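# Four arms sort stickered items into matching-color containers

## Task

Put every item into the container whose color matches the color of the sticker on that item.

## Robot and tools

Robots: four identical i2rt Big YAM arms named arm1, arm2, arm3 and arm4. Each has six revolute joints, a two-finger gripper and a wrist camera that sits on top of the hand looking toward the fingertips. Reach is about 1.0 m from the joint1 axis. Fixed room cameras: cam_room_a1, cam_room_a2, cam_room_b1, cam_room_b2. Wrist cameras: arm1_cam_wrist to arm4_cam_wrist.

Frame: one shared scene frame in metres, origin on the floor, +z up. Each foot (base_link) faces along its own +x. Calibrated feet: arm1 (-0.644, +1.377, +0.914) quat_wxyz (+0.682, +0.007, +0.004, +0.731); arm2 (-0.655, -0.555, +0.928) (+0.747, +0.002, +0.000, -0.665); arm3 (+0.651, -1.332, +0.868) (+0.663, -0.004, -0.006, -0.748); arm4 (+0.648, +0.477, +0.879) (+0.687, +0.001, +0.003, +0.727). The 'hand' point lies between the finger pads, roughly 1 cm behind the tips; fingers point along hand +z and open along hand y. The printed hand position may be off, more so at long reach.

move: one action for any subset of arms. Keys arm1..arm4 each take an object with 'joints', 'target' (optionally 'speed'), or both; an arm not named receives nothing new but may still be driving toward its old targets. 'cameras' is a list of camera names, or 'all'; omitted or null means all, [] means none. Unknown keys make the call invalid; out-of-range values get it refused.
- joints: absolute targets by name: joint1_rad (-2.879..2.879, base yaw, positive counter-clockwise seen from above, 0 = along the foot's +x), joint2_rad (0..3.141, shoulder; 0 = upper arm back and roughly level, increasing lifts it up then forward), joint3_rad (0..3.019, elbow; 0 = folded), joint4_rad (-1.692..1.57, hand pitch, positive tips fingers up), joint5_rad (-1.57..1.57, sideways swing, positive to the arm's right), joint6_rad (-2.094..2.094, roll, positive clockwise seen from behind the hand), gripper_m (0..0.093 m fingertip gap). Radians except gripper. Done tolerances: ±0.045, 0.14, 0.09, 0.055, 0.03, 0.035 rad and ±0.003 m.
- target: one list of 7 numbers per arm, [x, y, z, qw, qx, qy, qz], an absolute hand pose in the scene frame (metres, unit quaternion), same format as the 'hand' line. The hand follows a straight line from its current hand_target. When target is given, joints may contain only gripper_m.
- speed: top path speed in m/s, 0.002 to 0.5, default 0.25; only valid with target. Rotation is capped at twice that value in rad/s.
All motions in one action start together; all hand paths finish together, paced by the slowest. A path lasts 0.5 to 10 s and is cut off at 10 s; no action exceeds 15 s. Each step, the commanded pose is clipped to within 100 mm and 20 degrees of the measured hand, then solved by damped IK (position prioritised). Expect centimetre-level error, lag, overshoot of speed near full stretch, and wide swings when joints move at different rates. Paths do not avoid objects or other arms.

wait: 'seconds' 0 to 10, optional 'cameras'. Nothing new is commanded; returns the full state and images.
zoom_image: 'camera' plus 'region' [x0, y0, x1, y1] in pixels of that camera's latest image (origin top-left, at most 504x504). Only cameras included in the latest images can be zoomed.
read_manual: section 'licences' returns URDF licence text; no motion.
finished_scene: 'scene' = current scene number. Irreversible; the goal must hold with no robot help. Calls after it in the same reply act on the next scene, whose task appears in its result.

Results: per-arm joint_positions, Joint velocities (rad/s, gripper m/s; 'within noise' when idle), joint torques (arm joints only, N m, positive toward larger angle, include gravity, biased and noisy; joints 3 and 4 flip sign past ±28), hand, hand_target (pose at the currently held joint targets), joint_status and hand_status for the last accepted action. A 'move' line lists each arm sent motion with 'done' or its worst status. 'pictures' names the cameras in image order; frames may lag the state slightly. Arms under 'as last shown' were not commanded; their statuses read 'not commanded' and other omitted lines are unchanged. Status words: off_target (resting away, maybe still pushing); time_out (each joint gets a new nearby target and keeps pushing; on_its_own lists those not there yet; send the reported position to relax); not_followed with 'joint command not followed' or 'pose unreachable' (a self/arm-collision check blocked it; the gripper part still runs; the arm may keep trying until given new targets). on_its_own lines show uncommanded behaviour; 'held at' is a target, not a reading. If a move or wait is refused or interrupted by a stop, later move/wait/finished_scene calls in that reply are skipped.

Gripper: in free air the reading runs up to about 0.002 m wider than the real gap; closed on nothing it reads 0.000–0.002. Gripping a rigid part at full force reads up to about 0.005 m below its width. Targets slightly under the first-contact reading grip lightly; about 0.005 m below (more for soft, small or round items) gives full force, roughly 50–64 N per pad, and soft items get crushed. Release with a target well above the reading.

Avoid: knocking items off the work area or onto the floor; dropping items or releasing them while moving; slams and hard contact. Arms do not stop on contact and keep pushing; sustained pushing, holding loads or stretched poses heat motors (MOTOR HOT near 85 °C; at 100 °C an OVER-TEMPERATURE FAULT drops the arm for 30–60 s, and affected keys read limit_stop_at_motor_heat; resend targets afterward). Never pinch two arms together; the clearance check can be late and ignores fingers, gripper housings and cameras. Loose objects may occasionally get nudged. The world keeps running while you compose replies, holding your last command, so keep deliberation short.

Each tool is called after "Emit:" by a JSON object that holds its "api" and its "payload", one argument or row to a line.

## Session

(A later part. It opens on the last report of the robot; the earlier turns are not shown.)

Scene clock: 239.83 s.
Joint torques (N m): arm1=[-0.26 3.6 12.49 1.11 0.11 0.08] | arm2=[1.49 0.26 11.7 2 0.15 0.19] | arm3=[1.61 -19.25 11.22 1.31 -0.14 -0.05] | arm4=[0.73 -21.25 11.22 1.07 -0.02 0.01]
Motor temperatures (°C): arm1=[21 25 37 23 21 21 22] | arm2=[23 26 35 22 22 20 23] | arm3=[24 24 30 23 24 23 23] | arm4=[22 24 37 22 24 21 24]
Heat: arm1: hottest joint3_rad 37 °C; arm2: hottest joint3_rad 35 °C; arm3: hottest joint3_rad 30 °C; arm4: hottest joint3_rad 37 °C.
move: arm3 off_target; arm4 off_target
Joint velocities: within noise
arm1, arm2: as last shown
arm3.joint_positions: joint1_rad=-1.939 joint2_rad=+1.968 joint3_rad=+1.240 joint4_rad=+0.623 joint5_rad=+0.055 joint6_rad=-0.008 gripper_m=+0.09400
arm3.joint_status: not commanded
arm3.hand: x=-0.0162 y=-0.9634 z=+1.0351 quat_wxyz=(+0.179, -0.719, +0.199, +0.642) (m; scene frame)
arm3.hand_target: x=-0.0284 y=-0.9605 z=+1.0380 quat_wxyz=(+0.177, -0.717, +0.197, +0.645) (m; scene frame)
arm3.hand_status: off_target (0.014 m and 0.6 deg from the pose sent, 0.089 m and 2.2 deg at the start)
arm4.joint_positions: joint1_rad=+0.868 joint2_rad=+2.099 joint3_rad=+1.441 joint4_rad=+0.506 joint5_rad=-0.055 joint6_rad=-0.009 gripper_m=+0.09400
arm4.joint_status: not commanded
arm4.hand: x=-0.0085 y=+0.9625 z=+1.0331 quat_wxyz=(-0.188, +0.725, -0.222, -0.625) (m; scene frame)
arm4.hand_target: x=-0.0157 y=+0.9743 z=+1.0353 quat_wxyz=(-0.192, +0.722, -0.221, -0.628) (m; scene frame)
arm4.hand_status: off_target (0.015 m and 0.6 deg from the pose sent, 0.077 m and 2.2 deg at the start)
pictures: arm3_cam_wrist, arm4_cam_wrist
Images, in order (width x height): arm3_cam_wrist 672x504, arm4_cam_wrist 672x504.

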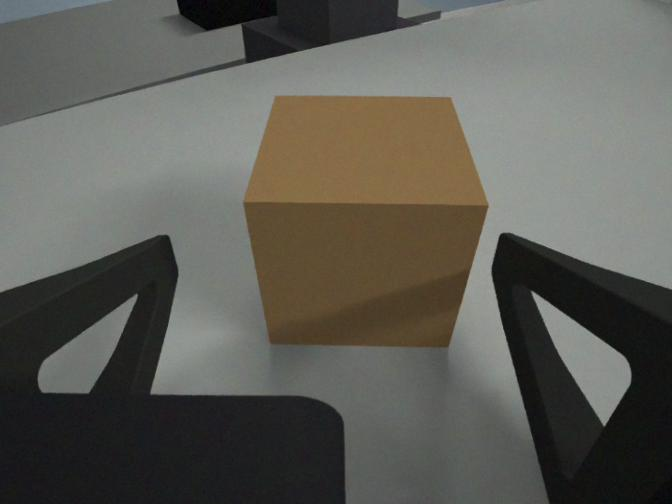

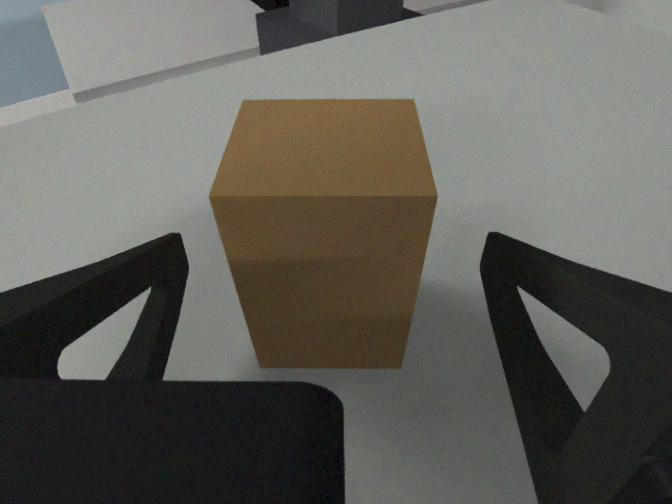

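Emit:
{"api": "move", "payload": {
  "arm3": {"joints": {"gripper_m": 0.037}},
  "arm4": {"joints": {"gripper_m": 0.03}},
  "cameras": ["arm3_cam_wrist","arm4_cam_wrist"]
}}

Emit:
{"api": "move", "payload": {
  "arm3": {"target": [0.05, -1.005, 1.10, 0.1691, -0.7390, 0.2015, 0.6202], "speed": 0.2},
  "arm4": {"target": [0.05, 0.92, 1.10, 0.1918, -0.7217, 0.2207, 0.6274], "speed": 0.2},
  "cameras": ["arm3_cam_wrist","arm4_cam_wrist"]
}}

Scene clock: 246.03 s.
Joint torques (N m): arm1=[-0.97 2.43 12.52 1.36 0.09 0.1] | arm2=[1.55 0.15 11.71 1.99 0.16 0.2] | arm3=[1.61 -19.31 11.17 1.33 -0.1 -0.02] | arm4=[0.15 -21.07 11.29 1.16 -0.03 -0.04]
Motor temperatures (°C): arm1=[21 25 37 23 21 21 22] | arm2=[23 26 35 22 22 20 23] | arm3=[24 24 31 23 24 23 23] | arm4=[22 24 37 22 24 21 24]
Heat: arm1: hottest joint3_rad 37 °C; arm2: hottest joint3_rad 35 °C; arm3: hottest joint3_rad 31 °C; arm4: hottest joint3_rad 37 °C.
move: arm3 off_target; arm4 off_target
Joint velocities: within noise
arm1, arm2: as last shown
arm3.joint_positions: joint1_rad=-1.939 joint2_rad=+1.968 joint3_rad=+1.240 joint4_rad=+0.623 joint5_rad=+0.054 joint6_rad=-0.009 gripper_m=+0.05256
arm3.joint_status: gripper_m off_target (ended at +0.05258, target +0.03700)
arm3.hand: x=-0.0162 y=-0.9635 z=+1.0350 quat_wxyz=(+0.179, -0.719, +0.199, +0.641) (m; scene frame)
arm3.hand_target: x=-0.0284 y=-0.9605 z=+1.0380 quat_wxyz=(+0.177, -0.717, +0.197, +0.645) (m; scene frame)
arm3.hand_status: not commanded
arm4.joint_positions: joint1_rad=+0.868 joint2_rad=+2.099 joint3_rad=+1.441 joint4_rad=+0.506 joint5_rad=-0.056 joint6_rad=-0.009 gripper_m=+0.04428
arm4.joint_status: gripper_m off_target (ended at +0.04431, target +0.03000)
arm4.hand: x=-0.0086 y=+0.9624 z=+1.0331 quat_wxyz=(-0.188, +0.725, -0.222, -0.625) (m; scene frame)
arm4.hand_target: x=-0.0157 y=+0.9743 z=+1.0353 quat_wxyz=(-0.192, +0.722, -0.221, -0.628) (m; scene frame)
arm4.hand_status: not commanded
pictures: arm3_cam_wrist, arm4_cam_wrist
Images, in order (width x height): arm3_cam_wrist 672x504, arm4_cam_wrist 672x504.

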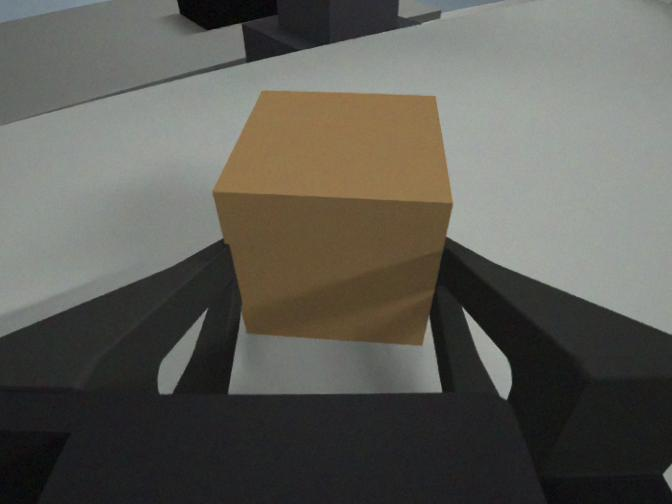

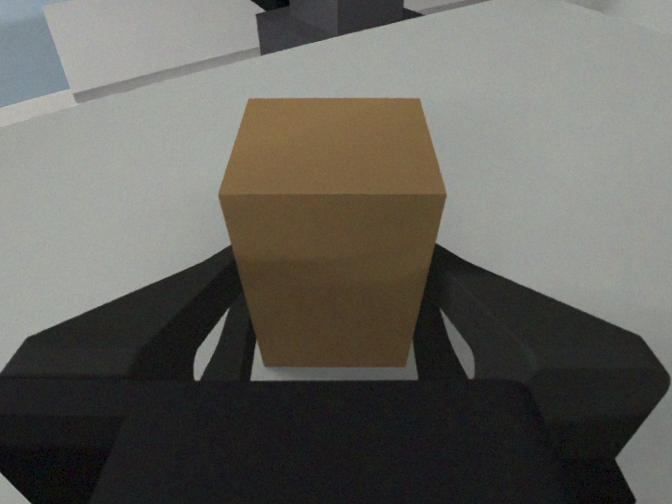

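Scene clock: 247.27 s.
Joint torques (N m): arm1=[-0.73 1.9 12.42 1.46 0.11 0.11] | arm2=[1.44 0.15 11.71 1.98 0.15 0.19] | arm3=[2.02 -16.62 8.12 1.76 0.02 0] | arm4=[0.5 -19.66 8.38 1.37 0.19 -0.02]
Motor temperatures (°C): arm1=[21 25 37 23 21 21 22] | arm2=[23 26 35 22 22 20 23] | arm3=[24 24 31 23 24 23 23] | arm4=[22 24 37 22 24 21 25]
Heat: arm1: hottest joint3_rad 37 °C; arm2: hottest joint3_rad 35 °C; arm3: hottest joint3_rad 31 °C; arm4: hottest joint3_rad 37 °C.
move: arm3 done; arm4 done
Joint velocities: within noise
arm1, arm2: as last shown
arm3.joint_positions: joint1_rad=-1.939 joint2_rad=+1.670 joint3_rad=+1.058 joint4_rad=+0.454 joint5_rad=+0.054 joint6_rad=-0.009 gripper_m=+0.05254
arm3.joint_status: not commanded
arm3.hand: x=+0.0528 y=-0.9993 z=+1.1046 quat_wxyz=(+0.175, -0.736, +0.202, +0.622) (m; scene frame)
arm3.hand_target: x=+0.0500 y=-1.0051 z=+1.1001 quat_wxyz=(+0.169, -0.739, +0.201, +0.620) (m; scene frame)
arm3.hand_status: done (0.008 m and 0.8 deg from the pose sent, 0.102 m and 3.5 deg at the start)
arm4.joint_positions: joint1_rad=+0.868 joint2_rad=+1.846 joint3_rad=+1.223 joint4_rad=+0.487 joint5_rad=-0.056 joint6_rad=-0.009 gripper_m=+0.04428
arm4.joint_status: not commanded
arm4.hand: x=+0.0498 y=+0.9188 z=+1.1001 quat_wxyz=(-0.190, +0.720, -0.220, -0.630) (m; scene frame)
arm4.hand_target: x=+0.0499 y=+0.9199 z=+1.1001 quat_wxyz=(-0.192, +0.722, -0.221, -0.627) (m; scene frame)
arm4.hand_status: done (0.001 m and 0.4 deg from the pose sent, 0.099 m and 0.7 deg at the start)
pictures: arm3_cam_wrist, arm4_cam_wrist
Images, in order (width x height): arm3_cam_wrist 672x504, arm4_cam_wrist 672x504.

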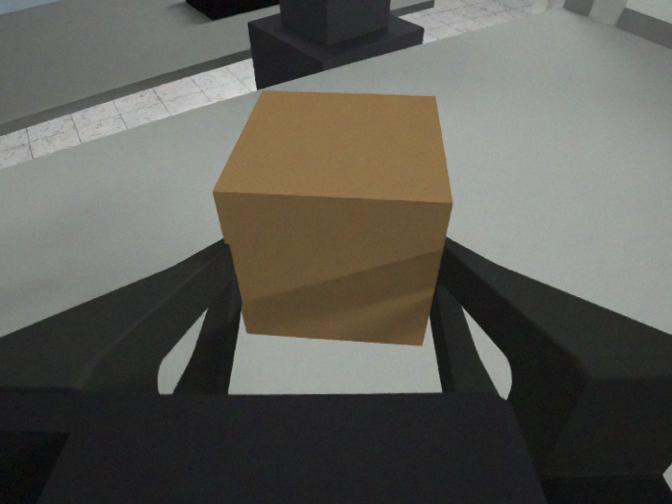

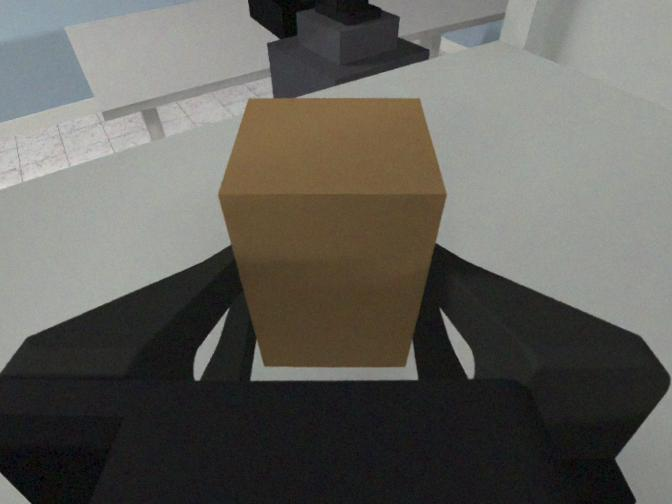

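Emit:
{"api": "move", "payload": {
  "arm3": {"target": [0.368, -1.162, 1.18, 0.1691, -0.7390, 0.2015, 0.6202], "speed": 0.4},
  "arm4": {"target": [0.37, 0.685, 1.18, 0.1918, -0.7217, 0.2207, 0.6274], "speed": 0.4},
  "cameras": []
}}

Emit:
{"api": "move", "payload": {
  "arm3": {"joints": {"joint1_rad": -0.6, "joint5_rad": 0, "joint6_rad": 0}},
  "arm4": {"joints": {"joint1_rad": -1.88, "joint2_rad": 1.748, "joint3_rad": 1.444, "joint4_rad": -1.21, "joint5_rad": 0, "joint6_rad": 0}},
  "cameras": ["arm3_cam_wrist","arm4_cam_wrist"]
}}

Emit:
{"api": "move", "payload": {
  "arm3": {"joints": {"joint1_rad": 1.777, "joint2_rad": 1.839, "joint3_rad": 1.60, "joint4_rad": -1.28, "joint5_rad": 0, "joint6_rad": 0}},
  "arm4": {"target": [1.149, 0.348, 0.83, 0, -0.125, -0.992, 0], "speed": 0.2},
  "cameras": ["arm3_cam_wrist","arm4_cam_wrist"]
}}

Scene clock: 260.53 s.
Joint torques (N m): arm1=[-1.2 2.43 12.42 1.48 0.11 0.11] | arm2=[1.61 0.15 11.69 1.98 0.15 0.19] | arm3=[0.44 0.67 10.04 1.77 -0.1 -0.07] | arm4=[0.5 -0.09 10.29 1.16 -0.06 -0.03]
Motor temperatures (°C): arm1=[21 25 37 23 21 21 21] | arm2=[23 26 35 22 22 20 23] | arm3=[24 24 30 23 24 23 24] | arm4=[22 25 36 22 24 21 25]
Heat: arm1: hottest joint3_rad 37 °C; arm2: hottest joint3_rad 35 °C; arm3: hottest joint3_rad 30 °C; arm4: hottest joint3_rad 36 °C.
move: arm3 done; arm4 done
Joint velocities: within noise
arm1, arm2: as last shown
arm3.joint_positions: joint1_rad=-1.956 joint2_rad=+0.414 joint3_rad=+0.443 joint4_rad=-0.191 joint5_rad=+0.016 joint6_rad=-0.009 gripper_m=+0.05254
arm3.joint_status: not commanded
arm3.hand: x=+0.3662 y=-1.1660 z=+1.1813 quat_wxyz=(+0.166, -0.739, +0.197, +0.623) (m; scene frame)
arm3.hand_target: x=+0.3680 y=-1.1621 z=+1.1802 quat_wxyz=(+0.169, -0.739, +0.201, +0.620) (m; scene frame)
arm3.hand_status: done (0.005 m and 0.7 deg from the pose sent, 0.363 m and 0.8 deg at the start)
arm4.joint_positions: joint1_rad=+0.846 joint2_rad=+0.502 joint3_rad=+0.395 joint4_rad=-0.031 joint5_rad=-0.076 joint6_rad=-0.009 gripper_m=+0.04428
arm4.joint_status: not commanded
arm4.hand: x=+0.3702 y=+0.6824 z=+1.1774 quat_wxyz=(-0.189, +0.720, -0.222, -0.630) (m; scene frame)
arm4.hand_target: x=+0.3700 y=+0.6849 z=+1.1800 quat_wxyz=(-0.192, +0.722, -0.221, -0.628) (m; scene frame)
arm4.hand_status: done (0.004 m and 0.5 deg from the pose sent, 0.404 m and 0.4 deg at the start)
pictures: none
No camera images: "cameras" was empty.

Scene clock: 263.20 s.
Joint torques (N m): arm1=[-0.91 3.08 12.37 1.43 0.07 0.13] | arm2=[1.55 0.21 11.7 1.95 0.15 0.19] | arm3=[1.9 0.97 10.04 1.77 0.08 0.01] | arm4=[0.97 -19.49 10.06 -0.35 0.09 0.12]
Motor temperatures (°C): arm1=[21 25 38 23 21 21 21] | arm2=[23 26 35 22 22 20 23] | arm3=[24 24 30 23 24 23 24] | arm4=[22 25 36 22 24 21 25]
Heat: arm1: hottest joint3_rad 38 °C; arm2: hottest joint3_rad 35 °C; arm3: hottest joint3_rad 30 °C; arm4: hottest joint3_rad 36 °C.
move: arm3 done; arm4 done
Joint velocities: within noise
arm1, arm2: as last shown
arm3.joint_positions: joint1_rad=-0.610 joint2_rad=+0.414 joint3_rad=+0.443 joint4_rad=-0.191 joint5_rad=-0.002 joint6_rad=-0.006 gripper_m=+0.05254
arm3.joint_status: all done
arm3.hand: x=+0.4323 y=-1.5707 z=+1.1869 quat_wxyz=(-0.268, -0.693, -0.309, +0.594) (m; scene frame)
arm3.hand_target: x=+0.4342 y=-1.5729 z=+1.1859 quat_wxyz=(-0.271, -0.694, -0.311, +0.590) (m; scene frame)
arm3.hand_status: not commanded
arm4.joint_positions: joint1_rad=-1.885 joint2_rad=+1.763 joint3_rad=+1.412 joint4_rad=-1.200 joint5_rad=+0.000 joint6_rad=-0.009 gripper_m=+0.04430
arm4.joint_status: all done
arm4.hand: x=+1.1553 y=+0.3436 z=+0.9894 quat_wxyz=(-0.008, -0.124, -0.992, +0.003) (m; scene frame)
arm4.hand_target: x=+1.1653 y=+0.3438 z=+1.0086 quat_wxyz=(-0.026, -0.126, -0.992, +0.006) (m; scene frame)
arm4.hand_status: not commanded
pictures: arm3_cam_wrist, arm4_cam_wrist
Images, in order (width x height): arm3_cam_wrist 672x504, arm4_cam_wrist 672x504.

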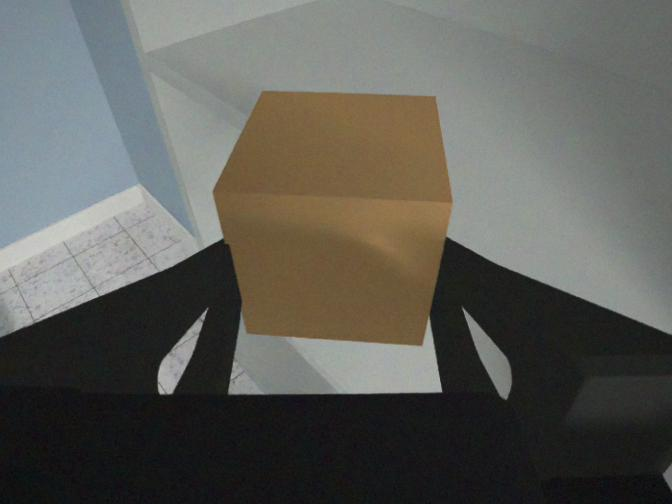

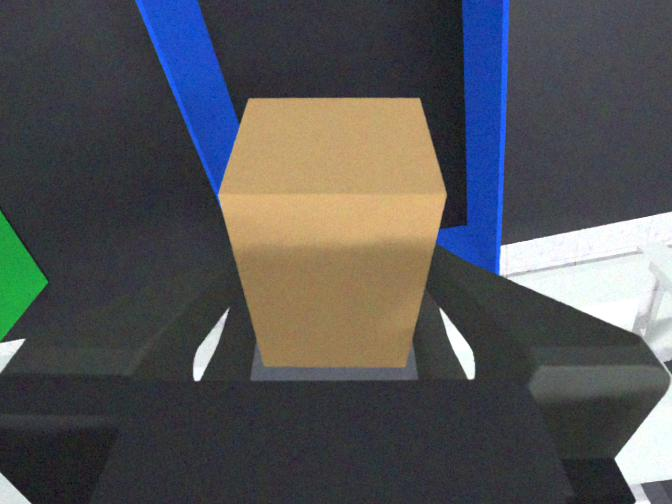

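Scene clock: 265.43 s.
Joint torques (N m): arm1=[-0.85 2.67 12.51 1.4 0.11 0.11] | arm2=[1.55 0.15 11.7 1.99 0.15 0.18] | arm3=[0.97 -22.42 11.96 -0.43 0.14 0] | arm4=[1.67 -17.96 6.56 0.36 -0.02 0.1]
Motor temperatures (°C): arm1=[21 25 38 23 21 21 21] | arm2=[23 26 35 22 22 20 23] | arm3=[24 24 30 23 24 23 24] | arm4=[22 25 36 22 24 21 25]
Heat: arm1: hottest joint3_rad 38 °C; arm2: hottest joint3_rad 35 °C; arm3: hottest joint3_rad 30 °C; arm4: hottest joint3_rad 36 °C.
move: arm3 done; arm4 done
Joint velocities: within noise
arm1, arm2: as last shown
arm3.joint_positions: joint1_rad=+1.780 joint2_rad=+1.863 joint3_rad=+1.555 joint4_rad=-1.272 joint5_rad=-0.003 joint6_rad=-0.005 gripper_m=+0.05253
arm3.joint_status: all done
arm3.hand: x=+1.2062 y=-1.2808 z=+0.9795 quat_wxyz=(+0.004, +0.047, -0.999, +0.006) (m; scene frame)
arm3.hand_target: x=+1.2203 y=-1.2814 z=+1.0092 quat_wxyz=(-0.026, +0.043, -0.999, +0.006) (m; scene frame)
arm3.hand_status: not commanded
arm4.joint_positions: joint1_rad=-1.885 joint2_rad=+1.962 joint3_rad=+1.236 joint4_rad=-0.850 joint5_rad=-0.001 joint6_rad=-0.009 gripper_m=+0.04430
arm4.joint_status: not commanded
arm4.hand: x=+1.1436 y=+0.3461 z=+0.8322 quat_wxyz=(+0.005, -0.124, -0.992, +0.001) (m; scene frame)
arm4.hand_target: x=+1.1490 y=+0.3481 z=+0.8301 quat_wxyz=(+0.000, -0.125, -0.992, +0.000) (m; scene frame)
arm4.hand_status: done (0.006 m and 0.6 deg from the pose sent, 0.160 m and 1.0 deg at the start)
pictures: arm3_cam_wrist, arm4_cam_wrist
Images, in order (width x height): arm3_cam_wrist 672x504, arm4_cam_wrist 672x504.

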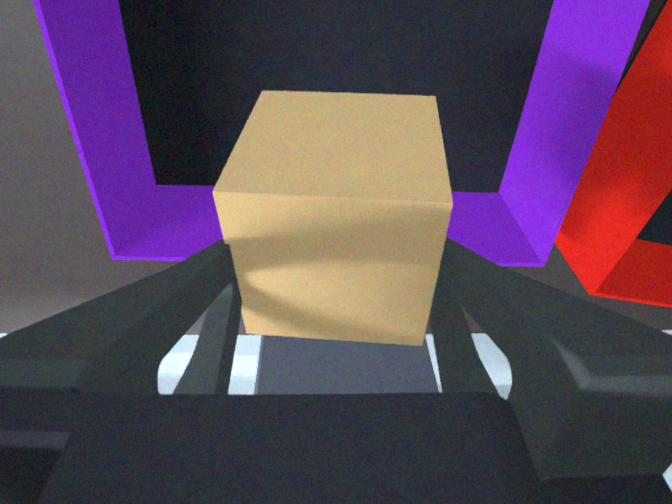

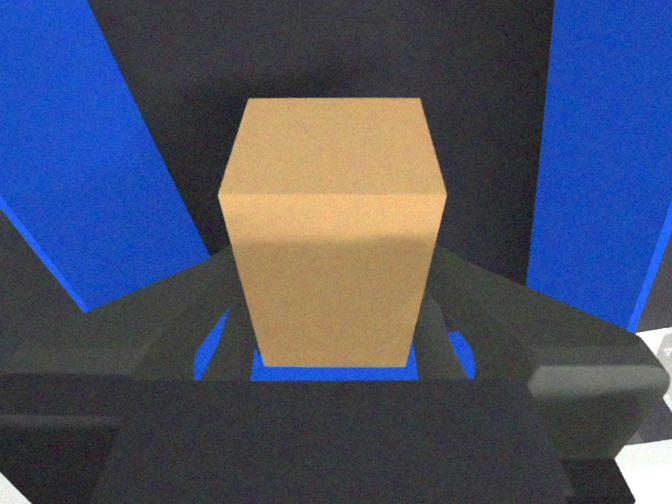

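Emit:
{"api": "move", "payload": {
  "arm3": {"target": [1.207, -1.281, 0.84, -0.0522, -0.0469, 0.9975, -0.0025], "speed": 0.2},
  "arm4": {"target": [1.149, 0.348, 0.778, -0.0692, 0.1250, 0.9897, 0.0087], "speed": 0.15},
  "cameras": ["arm3_cam_wrist","arm4_cam_wrist"]
}}

Emit:
{"api": "move", "payload": {
  "arm3": {"target": [1.207, -1.281, 0.79, -0.0522, -0.0469, 0.9975, -0.0025], "speed": 0.12},
  "arm4": {"target": [1.149, 0.348, 0.760, -0.0692, 0.1250, 0.9897, 0.0087], "speed": 0.08},
  "cameras": ["arm3_cam_wrist","arm4_cam_wrist"]
}}

Scene clock: 275.87 s.
Joint torques (N m): arm1=[-0.67 2.73 12.57 1.51 0.11 0.08] | arm2=[1.55 0.09 11.73 2 0.15 0.19] | arm3=[1.08 -22.36 6.86 -0.02 -0.07 -0.06] | arm4=[1.08 -18.32 8.02 -0.43 -0.01 0.11]
Motor temperatures (°C): arm1=[21 24 38 23 21 21 21] | arm2=[23 25 36 22 22 20 23] | arm3=[24 25 31 23 24 23 24] | arm4=[22 25 36 22 24 21 26]
Heat: arm1: hottest joint3_rad 38 °C; arm2: hottest joint3_rad 36 °C; arm3: hottest joint3_rad 31 °C; arm4: hottest joint3_rad 36 °C.
move: arm3 done; arm4 off_target
Joint velocities: within noise
arm1.joint_positions: joint1_rad=-2.243 joint2_rad=+0.486 joint3_rad=+0.329 joint4_rad=-0.023 joint5_rad=+0.011 joint6_rad=+0.001 gripper_m=+0.07496
arm1.joint_status: not commanded
arm1.hand: x=-0.3627 y=+1.1830 z=+1.1727 quat_wxyz=(-0.604, -0.231, -0.737, +0.195) (m; scene frame)
arm1.hand_target: x=-0.3601 y=+1.1850 z=+1.1700 quat_wxyz=(-0.601, -0.232, -0.742, +0.188) (m; scene frame)
arm1.hand_status: not commanded
arm2.joint_positions: joint1_rad=+0.925 joint2_rad=+0.390 joint3_rad=+0.270 joint4_rad=-0.049 joint5_rad=+0.007 joint6_rad=-0.011 gripper_m=+0.08494
arm2.joint_status: not commanded
arm2.hand: x=-0.3809 y=-0.7185 z=+1.1781 quat_wxyz=(-0.621, -0.199, -0.738, +0.173) (m; scene frame)
arm2.hand_target: x=-0.3801 y=-0.7160 z=+1.1700 quat_wxyz=(-0.613, -0.203, -0.745, +0.165) (m; scene frame)
arm2.hand_status: not commanded
arm3.joint_positions: joint1_rad=+1.780 joint2_rad=+2.086 joint3_rad=+1.495 joint4_rad=-1.097 joint5_rad=-0.011 joint6_rad=-0.005 gripper_m=+0.05253
arm3.joint_status: not commanded
arm3.hand: x=+1.2044 y=-1.2815 z=+0.8370 quat_wxyz=(+0.059, +0.046, -0.997, +0.004) (m; scene frame)
arm3.hand_target: x=+1.2070 y=-1.2809 z=+0.8400 quat_wxyz=(+0.052, +0.047, -0.998, +0.003) (m; scene frame)
arm3.hand_status: done (0.004 m and 0.8 deg from the pose sent, 0.139 m and 5.5 deg at the start)
arm4.joint_positions: joint1_rad=-1.885 joint2_rad=+2.112 joint3_rad=+1.309 joint4_rad=-0.910 joint5_rad=-0.001 joint6_rad=-0.009 gripper_m=+0.04430
arm4.joint_status: not commanded
arm4.hand: x=+1.1363 y=+0.3478 z=+0.7793 quat_wxyz=(+0.072, -0.124, -0.990, -0.008) (m; scene frame)
arm4.hand_target: x=+1.1486 y=+0.3482 z=+0.7781 quat_wxyz=(+0.069, -0.125, -0.990, -0.009) (m; scene frame)
arm4.hand_status: off_target (0.013 m and 0.4 deg from the pose sent, 0.054 m and 7.4 deg at the start)
pictures: arm3_cam_wrist, arm4_cam_wrist
Images, in order (width x height): arm3_cam_wrist 672x504, arm4_cam_wrist 672x504.

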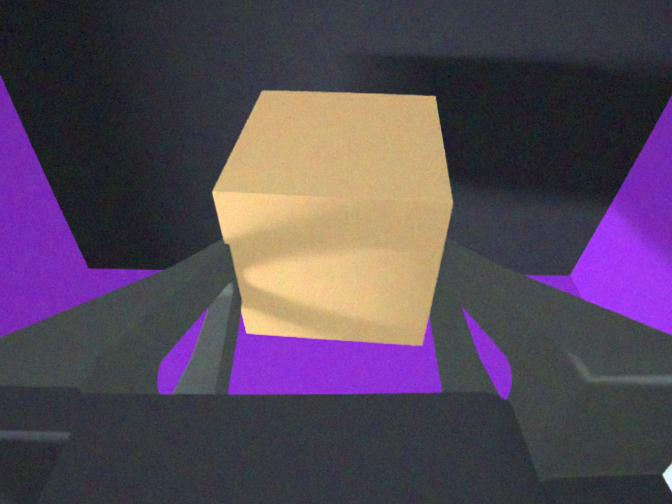

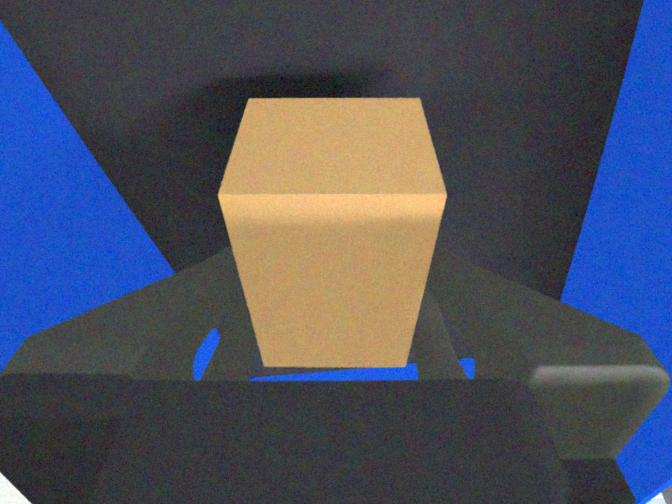

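Scene clock: 277.10 s.
Joint torques (N m): arm1=[-1.08 2.9 12.4 1.51 0.12 0.11] | arm2=[1.38 0.09 11.69 1.98 0.16 0.19] | arm3=[1.03 -21.83 6.5 0.02 -0.07 -0.06] | arm4=[0.97 -18.84 7.76 -0.05 -0.03 0.13]
Motor temperatures (°C): arm1=[21 24 38 23 21 21 21] | arm2=[23 25 36 22 22 20 23] | arm3=[24 25 31 23 24 23 24] | arm4=[22 25 36 22 24 21 26]
Heat: arm1: hottest joint3_rad 38 °C; arm2: hottest joint3_rad 36 °C; arm3: hottest joint3_rad 31 °C; arm4: hottest joint3_rad 36 °C.
move: arm3 done; arm4 off_target
Joint velocities: within noise
arm1, arm2: as last shown
arm3.joint_positions: joint1_rad=+1.780 joint2_rad=+2.157 joint3_rad=+1.473 joint4_rad=-0.999 joint5_rad=-0.011 joint6_rad=-0.005 gripper_m=+0.05253
arm3.joint_status: not commanded
arm3.hand: x=+1.2052 y=-1.2820 z=+0.7901 quat_wxyz=(+0.056, +0.046, -0.997, +0.004) (m; scene frame)
arm3.hand_target: x=+1.2070 y=-1.2809 z=+0.7900 quat_wxyz=(+0.052, +0.047, -0.998, +0.002) (m; scene frame)
arm3.hand_status: done (0.002 m and 0.5 deg from the pose sent, 0.047 m and 0.8 deg at the start)
arm4.joint_positions: joint1_rad=-1.885 joint2_rad=+2.145 joint3_rad=+1.309 joint4_rad=-0.896 joint5_rad=-0.001 joint6_rad=-0.009 gripper_m=+0.04430
arm4.joint_status: not commanded
arm4.hand: x=+1.1319 y=+0.3489 z=+0.7626 quat_wxyz=(+0.082, -0.124, -0.989, -0.009) (m; scene frame)
arm4.hand_target: x=+1.1485 y=+0.3482 z=+0.7603 quat_wxyz=(+0.069, -0.125, -0.990, -0.009) (m; scene frame)
arm4.hand_status: off_target (0.017 m and 1.5 deg from the pose sent, 0.023 m and 0.4 deg at the start)
pictures: arm3_cam_wrist, arm4_cam_wrist
Images, in order (width x height): arm3_cam_wrist 672x504, arm4_cam_wrist 672x504.

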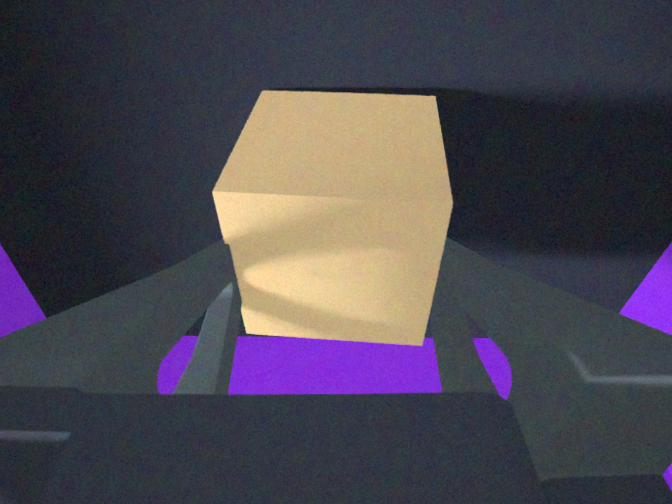

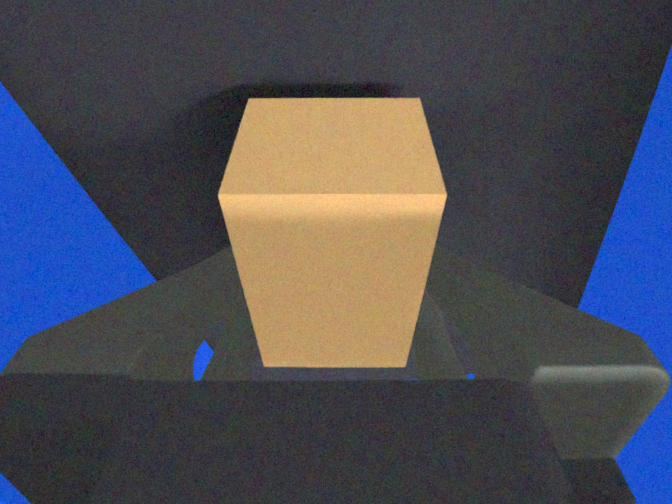

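Emit:
{"api": "move", "payload": {
  "arm3": {"target": [1.207, -1.281, 0.768, -0.0522, -0.0469, 0.9975, -0.0025], "speed": 0.08},
  "arm4": {"target": [1.149, 0.348, 0.748, -0.0692, 0.1250, 0.9897, 0.0087], "speed": 0.06},
  "cameras": []
}}

Emit:
{"api": "move", "payload": {
  "arm3": {"target": [1.207, -1.281, 0.754, -0.0522, -0.0469, 0.9975, -0.0025], "speed": 0.06},
  "arm4": {"target": [1.149, 0.348, 0.737, -0.0692, 0.1250, 0.9897, 0.0087], "speed": 0.06},
  "cameras": ["arm3_cam_wrist","arm4_cam_wrist"]
}}

Scene clock: 284.57 s.
Joint torques (N m): arm1=[-0.73 2.67 12.34 1.35 0.05 0.1] | arm2=[1.61 0.03 11.69 2.02 0.15 0.19] | arm3=[1.14 -19.14 5.96 0.57 -0.04 -0.05] | arm4=[1.14 -18.61 7.54 0.12 -0.04 0.09]
Motor temperatures (°C): arm1=[21 24 38 23 21 21 21] | arm2=[23 25 36 22 22 20 23] | arm3=[24 25 30 23 24 23 24] | arm4=[22 26 36 22 24 21 26]
Heat: arm1: hottest joint3_rad 38 °C; arm2: hottest joint3_rad 36 °C; arm3: hottest joint3_rad 30 °C; arm4: hottest joint3_rad 36 °C.
move: arm3 off_target; arm4 off_target
Joint velocities: within noise
arm1, arm2: as last shown
arm3.joint_positions: joint1_rad=+1.780 joint2_rad=+2.162 joint3_rad=+1.473 joint4_rad=-0.970 joint5_rad=-0.011 joint6_rad=-0.005 gripper_m=+0.05253
arm3.joint_status: not commanded
arm3.hand: x=+1.2113 y=-1.2815 z=+0.7869 quat_wxyz=(+0.044, +0.046, -0.998, +0.003) (m; scene frame)
arm3.hand_target: x=+1.2065 y=-1.2810 z=+0.7685 quat_wxyz=(+0.052, +0.047, -0.998, +0.002) (m; scene frame)
arm3.hand_status: off_target (0.019 m and 1.0 deg from the pose sent, 0.022 m and 0.5 deg at the start)
arm4.joint_positions: joint1_rad=-1.885 joint2_rad=+2.167 joint3_rad=+1.309 joint4_rad=-0.874 joint5_rad=-0.001 joint6_rad=-0.009 gripper_m=+0.04430
arm4.joint_status: not commanded
arm4.hand: x=+1.1318 y=+0.3489 z=+0.7515 quat_wxyz=(+0.082, -0.124, -0.989, -0.009) (m; scene frame)
arm4.hand_target: x=+1.1485 y=+0.3482 z=+0.7483 quat_wxyz=(+0.069, -0.125, -0.990, -0.009) (m; scene frame)
arm4.hand_status: off_target (0.018 m and 1.4 deg from the pose sent, 0.023 m and 1.4 deg at the start)
pictures: none
No camera images: "cameras" was empty.

Scene clock: 285.53 s.
Joint torques (N m): arm1=[-0.97 2.78 12.44 1.48 0.06 0.11] | arm2=[1.61 0.15 11.7 1.99 0.15 0.18] | arm3=[1.2 -17.49 5.61 1.03 0.02 -0.05] | arm4=[1.08 -17.73 7.34 0.25 -0.02 0.11]
Motor temperatures (°C): arm1=[21 24 38 23 21 21 21] | arm2=[23 25 36 22 22 20 23] | arm3=[24 25 30 23 24 23 24] | arm4=[22 26 36 22 24 21 26]
Heat: arm1: hottest joint3_rad 38 °C; arm2: hottest joint3_rad 36 °C; arm3: hottest joint3_rad 30 °C; arm4: hottest joint3_rad 36 °C.
move: arm3 off_target; arm4 off_target
Joint velocities: within noise
arm1, arm2: as last shown
arm3.joint_positions: joint1_rad=+1.780 joint2_rad=+2.163 joint3_rad=+1.473 joint4_rad=-0.954 joint5_rad=-0.013 joint6_rad=-0.005 gripper_m=+0.05253
arm3.joint_status: not commanded
arm3.hand: x=+1.2149 y=-1.2808 z=+0.7862 quat_wxyz=(+0.036, +0.046, -0.998, +0.002) (m; scene frame)
arm3.hand_target: x=+1.2055 y=-1.2811 z=+0.7553 quat_wxyz=(+0.052, +0.047, -0.998, +0.003) (m; scene frame)
arm3.hand_status: off_target (0.033 m and 1.8 deg from the pose sent, 0.033 m and 1.0 deg at the start)
arm4.joint_positions: joint1_rad=-1.885 joint2_rad=+2.179 joint3_rad=+1.316 joint4_rad=-0.857 joint5_rad=-0.001 joint6_rad=-0.009 gripper_m=+0.04430
arm4.joint_status: not commanded
arm4.hand: x=+1.1362 y=+0.3477 z=+0.7465 quat_wxyz=(+0.076, -0.124, -0.989, -0.008) (m; scene frame)
arm4.hand_target: x=+1.1484 y=+0.3482 z=+0.7372 quat_wxyz=(+0.069, -0.125, -0.990, -0.009) (m; scene frame)
arm4.hand_status: off_target (0.016 m and 0.8 deg from the pose sent, 0.023 m and 1.4 deg at the start)
pictures: arm3_cam_wrist, arm4_cam_wrist
Images, in order (width x height): arm3_cam_wrist 672x504, arm4_cam_wrist 672x504.

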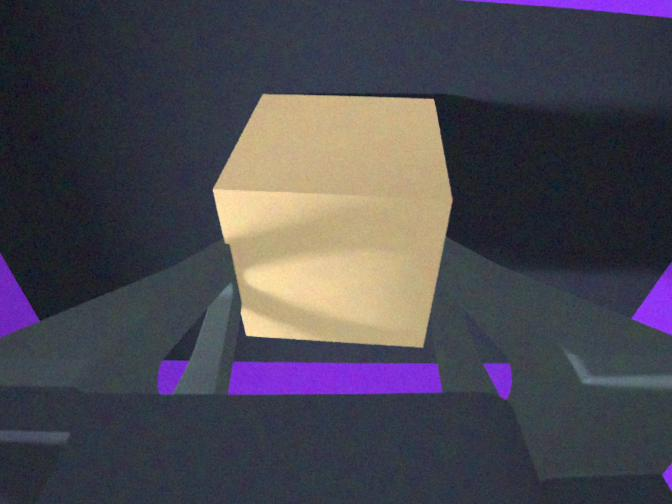

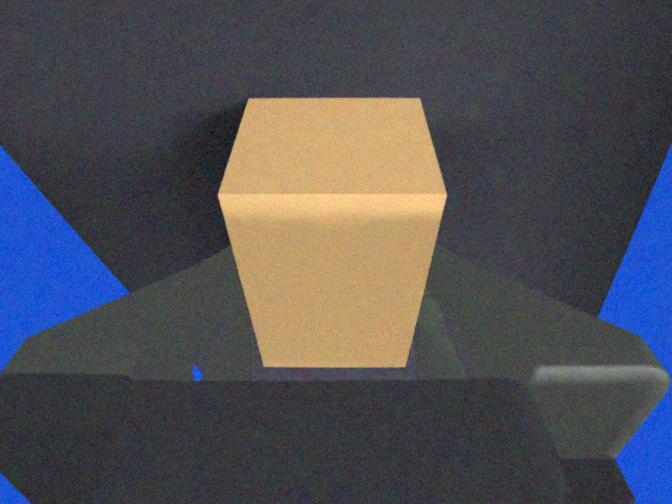

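Emit:
{"api": "move", "payload": {
  "arm3": {"target": [1.207, -1.281, 0.775, -0.0522, -0.0469, 0.9975, -0.0025], "joints": {"gripper_m": 0.085}, "speed": 0.06},
  "arm4": {"target": [1.149, 0.348, 0.727, -0.0692, 0.1250, 0.9897, 0.0087], "speed": 0.06},
  "cameras": ["arm3_cam_wrist","arm4_cam_wrist"]
}}

Scene clock: 291.20 s.
Joint torques (N m): arm1=[-0.56 2.43 12.63 1.43 0.08 0.1] | arm2=[1.44 0.09 11.74 1.98 0.16 0.19] | arm3=[1.03 -22.59 6.31 -0.62 0.02 -0.05] | arm4=[1.08 -16.15 7.05 0.65 -0.03 0.14]
Motor temperatures (°C): arm1=[21 24 38 23 21 21 21] | arm2=[23 25 36 22 22 20 23] | arm3=[24 25 29 23 24 23 24] | arm4=[22 26 35 22 24 21 26]
Heat: arm1: hottest joint3_rad 38 °C; arm2: hottest joint3_rad 36 °C; arm3: hottest joint3_rad 29 °C; arm4: hottest joint3_rad 35 °C.
move: arm3 done; arm4 off_target
Joint velocities: within noise
arm1, arm2: as last shown
arm3.joint_positions: joint1_rad=+1.780 joint2_rad=+2.187 joint3_rad=+1.470 joint4_rad=-0.955 joint5_rad=-0.013 joint6_rad=-0.005 gripper_m=+0.08496
arm3.joint_status: all done
arm3.hand: x=+1.2077 y=-1.2817 z=+0.7721 quat_wxyz=(+0.051, +0.046, -0.998, +0.002) (m; scene frame)
arm3.hand_target: x=+1.2070 y=-1.2809 z=+0.7749 quat_wxyz=(+0.052, +0.047, -0.998, +0.003) (m; scene frame)
arm3.hand_status: done (0.003 m and 0.2 deg from the pose sent, 0.014 m and 1.8 deg at the start)
arm4.joint_positions: joint1_rad=-1.885 joint2_rad=+2.180 joint3_rad=+1.319 joint4_rad=-0.852 joint5_rad=-0.001 joint6_rad=-0.009 gripper_m=+0.04430
arm4.joint_status: not commanded
arm4.hand: x=+1.1387 y=+0.3470 z=+0.7463 quat_wxyz=(+0.072, -0.124, -0.990, -0.008) (m; scene frame)
arm4.hand_target: x=+1.1480 y=+0.3483 z=+0.7277 quat_wxyz=(+0.069, -0.125, -0.990, -0.009) (m; scene frame)
arm4.hand_status: off_target (0.022 m and 0.4 deg from the pose sent, 0.023 m and 0.7 deg at the start)
pictures: arm3_cam_wrist, arm4_cam_wrist
Images, in order (width x height): arm3_cam_wrist 672x504, arm4_cam_wrist 672x504.

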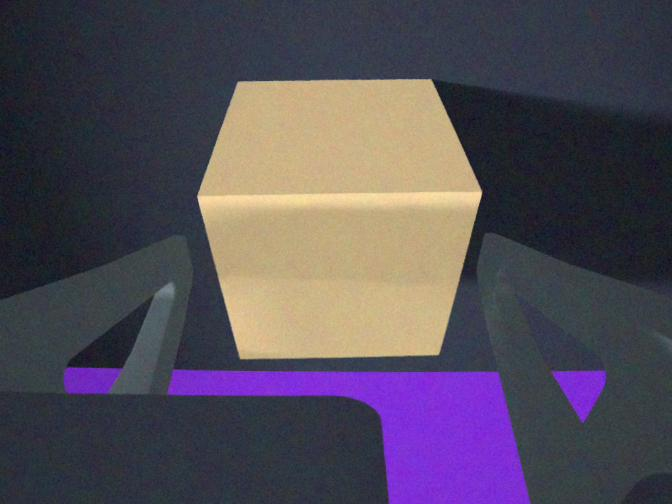

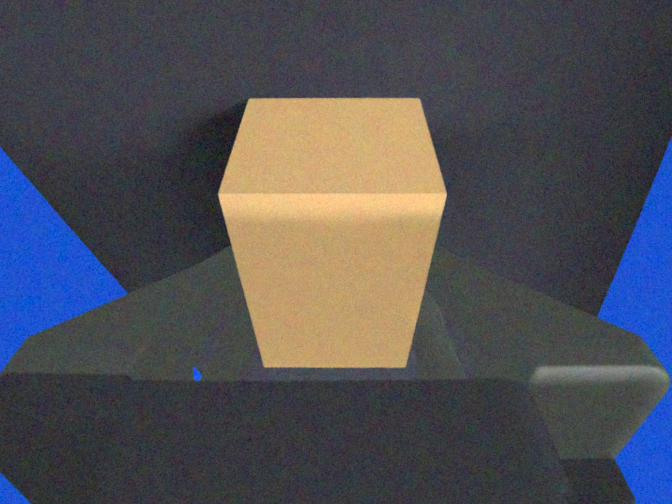

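Emit:
{"api": "move", "payload": {
  "arm3": {"target": [1.20, -1.281, 0.95, 0, -0.047, 0.9989, 0], "speed": 0.25},
  "arm4": {"target": [1.145, 0.348, 0.746, -0.0692, 0.1250, 0.9897, 0.0087], "joints": {"gripper_m": 0.08}, "speed": 0.06},
  "cameras": ["arm3_cam_wrist","arm4_cam_wrist"]
}}

Emit:
{"api": "move", "payload": {
  "arm4": {"target": [1.14, 0.348, 0.96, 0, -0.1250, -0.992, 0], "speed": 0.25},
  "cameras": ["arm3_cam_wrist","arm4_cam_wrist","cam_room_a1","cam_room_a2","cam_room_b1","cam_room_b2"]
}}

Scene clock: 300.07 s.
Joint torques (N m): arm1=[-1.26 3.37 12.44 1.26 0.04 0.1] | arm2=[1.49 0.03 11.7 1.95 0.15 0.2] | arm3=[0.91 -19.37 10.52 -0.46 0.01 -0.08] | arm4=[0.91 -21.25 6.01 -0.61 -0.04 0.13]
Motor temperatures (°C): arm1=[21 24 38 23 21 21 21] | arm2=[23 25 36 22 22 20 23] | arm3=[24 26 29 23 24 23 24] | arm4=[22 25 35 22 24 21 26]
Heat: arm1: hottest joint3_rad 38 °C; arm2: hottest joint3_rad 36 °C; arm3: hottest joint3_rad 29 °C; arm4: hottest joint3_rad 35 °C.
move: arm3 off_target; arm4 off_target
Joint velocities: within noise
arm1, arm2: as last shown
arm3.joint_positions: joint1_rad=+1.780 joint2_rad=+1.865 joint3_rad=+1.445 joint4_rad=-1.175 joint5_rad=-0.013 joint6_rad=-0.005 gripper_m=+0.08496
arm3.joint_status: not commanded
arm3.hand: x=+1.1880 y=-1.2811 z=+0.9391 quat_wxyz=(+0.012, +0.047, -0.999, +0.001) (m; scene frame)
arm3.hand_target: x=+1.1996 y=-1.2810 z=+0.9500 quat_wxyz=(+0.000, +0.047, -0.999, +0.000) (m; scene frame)
arm3.hand_status: off_target (0.016 m and 1.4 deg from the pose sent, 0.178 m and 5.8 deg at the start)
arm4.joint_positions: joint1_rad=-1.885 joint2_rad=+2.195 joint3_rad=+1.319 joint4_rad=-0.844 joint5_rad=-0.001 joint6_rad=-0.009 gripper_m=+0.07992
arm4.joint_status: all done
arm4.hand: x=+1.1367 y=+0.3475 z=+0.7388 quat_wxyz=(+0.076, -0.124, -0.989, -0.008) (m; scene frame)
arm4.hand_target: x=+1.1449 y=+0.3480 z=+0.7460 quat_wxyz=(+0.069, -0.125, -0.990, -0.009) (m; scene frame)
arm4.hand_status: off_target (0.011 m and 0.8 deg from the pose sent, 0.006 m and 0.4 deg at the start)
pictures: arm3_cam_wrist, arm4_cam_wrist
Images, in order (width x height): arm3_cam_wrist 672x504, arm4_cam_wrist 672x504.

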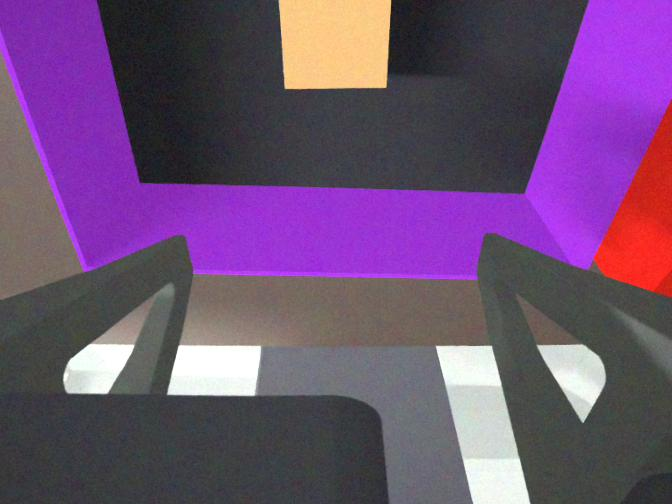

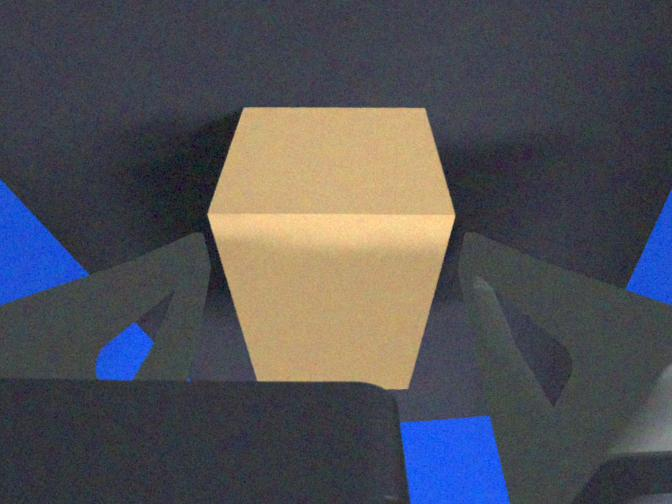

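Scene clock: 301.57 s.
Joint torques (N m): arm1=[-0.56 3.49 12.45 1.51 0.08 0.11] | arm2=[1.55 0.15 11.69 1.98 0.15 0.19] | arm3=[0.97 -19.37 10.61 -0.42 0.01 -0.08] | arm4=[0.5 -17.32 9.99 -0.4 -0.04 0.05]
Motor temperatures (°C): arm1=[21 24 38 23 21 21 21] | arm2=[23 25 36 22 22 20 23] | arm3=[24 26 29 23 24 23 24] | arm4=[22 25 35 22 24 21 26]
Heat: arm1: hottest joint3_rad 38 °C; arm2: hottest joint3_rad 36 °C; arm3: hottest joint3_rad 29 °C; arm4: hottest joint3_rad 35 °C.
move: arm4 off_target
Joint velocities: within noise
arm1, arm2, arm3: as last shown
arm4.joint_positions: joint1_rad=-1.885 joint2_rad=+1.762 joint3_rad=+1.290 joint4_rad=-1.122 joint5_rad=-0.001 joint6_rad=-0.009 gripper_m=+0.07992
arm4.joint_status: not commanded
arm4.hand: x=+1.1266 y=+0.3512 z=+0.9471 quat_wxyz=(+0.014, -0.124, -0.992, +0.000) (m; scene frame)
arm4.hand_target: x=+1.1395 y=+0.3481 z=+0.9602 quat_wxyz=(+0.000, -0.125, -0.992, +0.000) (m; scene frame)
arm4.hand_status: off_target (0.019 m and 1.6 deg from the pose sent, 0.221 m and 8.7 deg at the start)
pictures: arm3_cam_wrist, arm4_cam_wrist, cam_room_a1, cam_room_a2, cam_room_b1, cam_room_b2
Images, in order (width x height): arm3_cam_wrist 672x504, arm4_cam_wrist 672x504, cam_room_a1 672x504, cam_room_a2 672x504, cam_room_b1 672x504, cam_room_b2 672x504.

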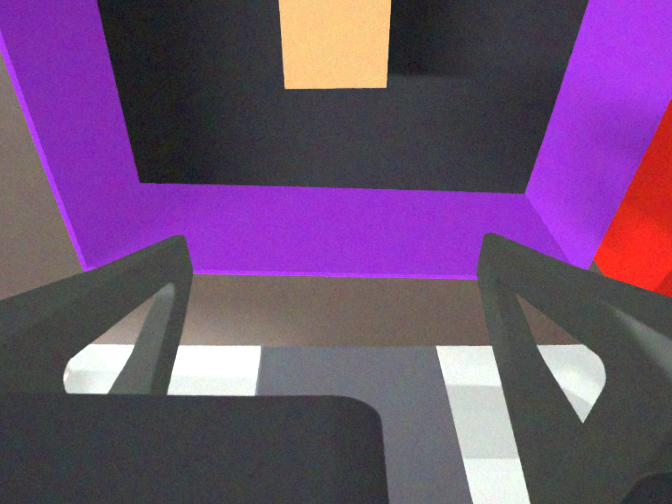

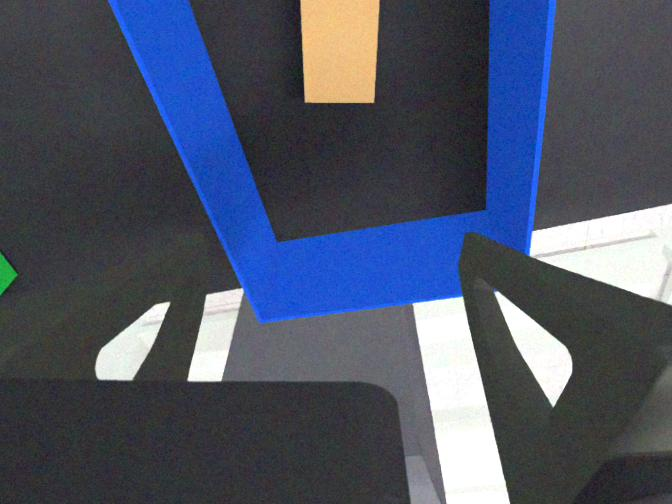

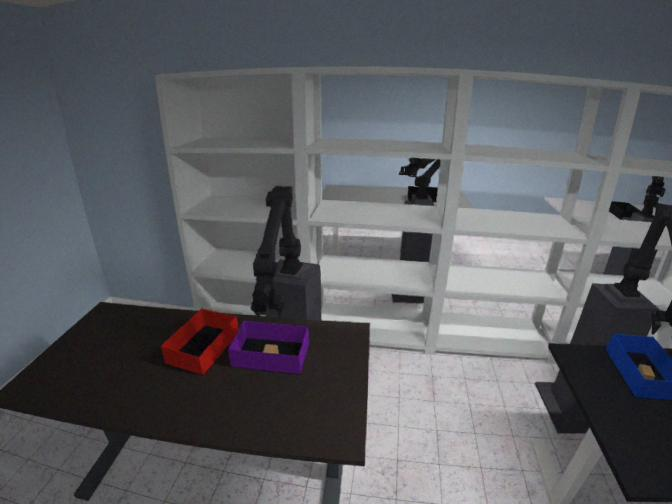

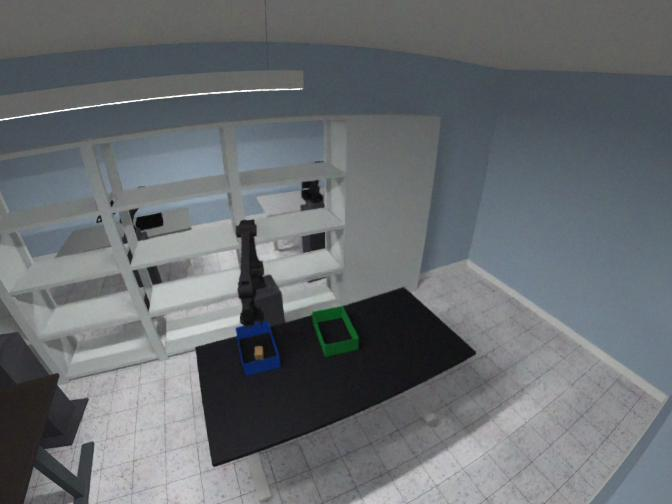

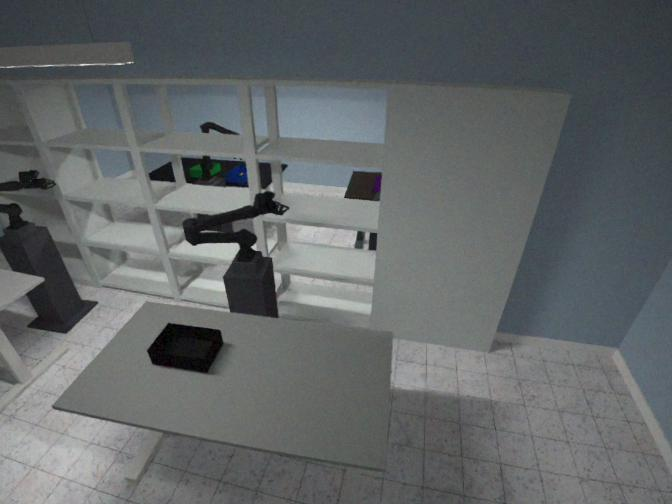

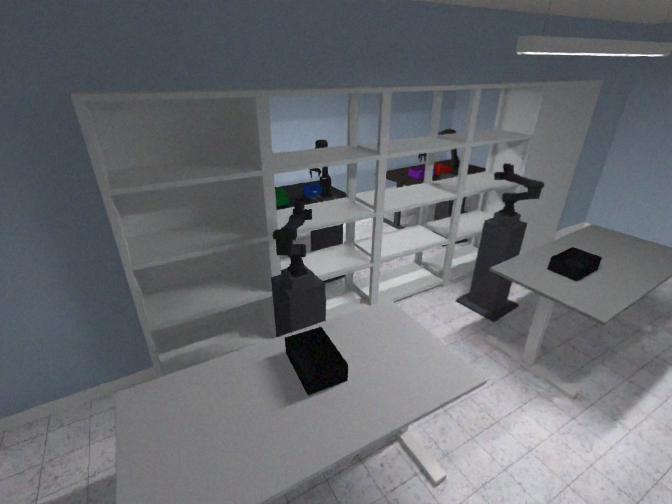

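Both items are in their containers and the bins are empty.

Emit:
{"api": "finished_scene", "payload": {
  "scene": 2
}}

The scene is finished: the task was done.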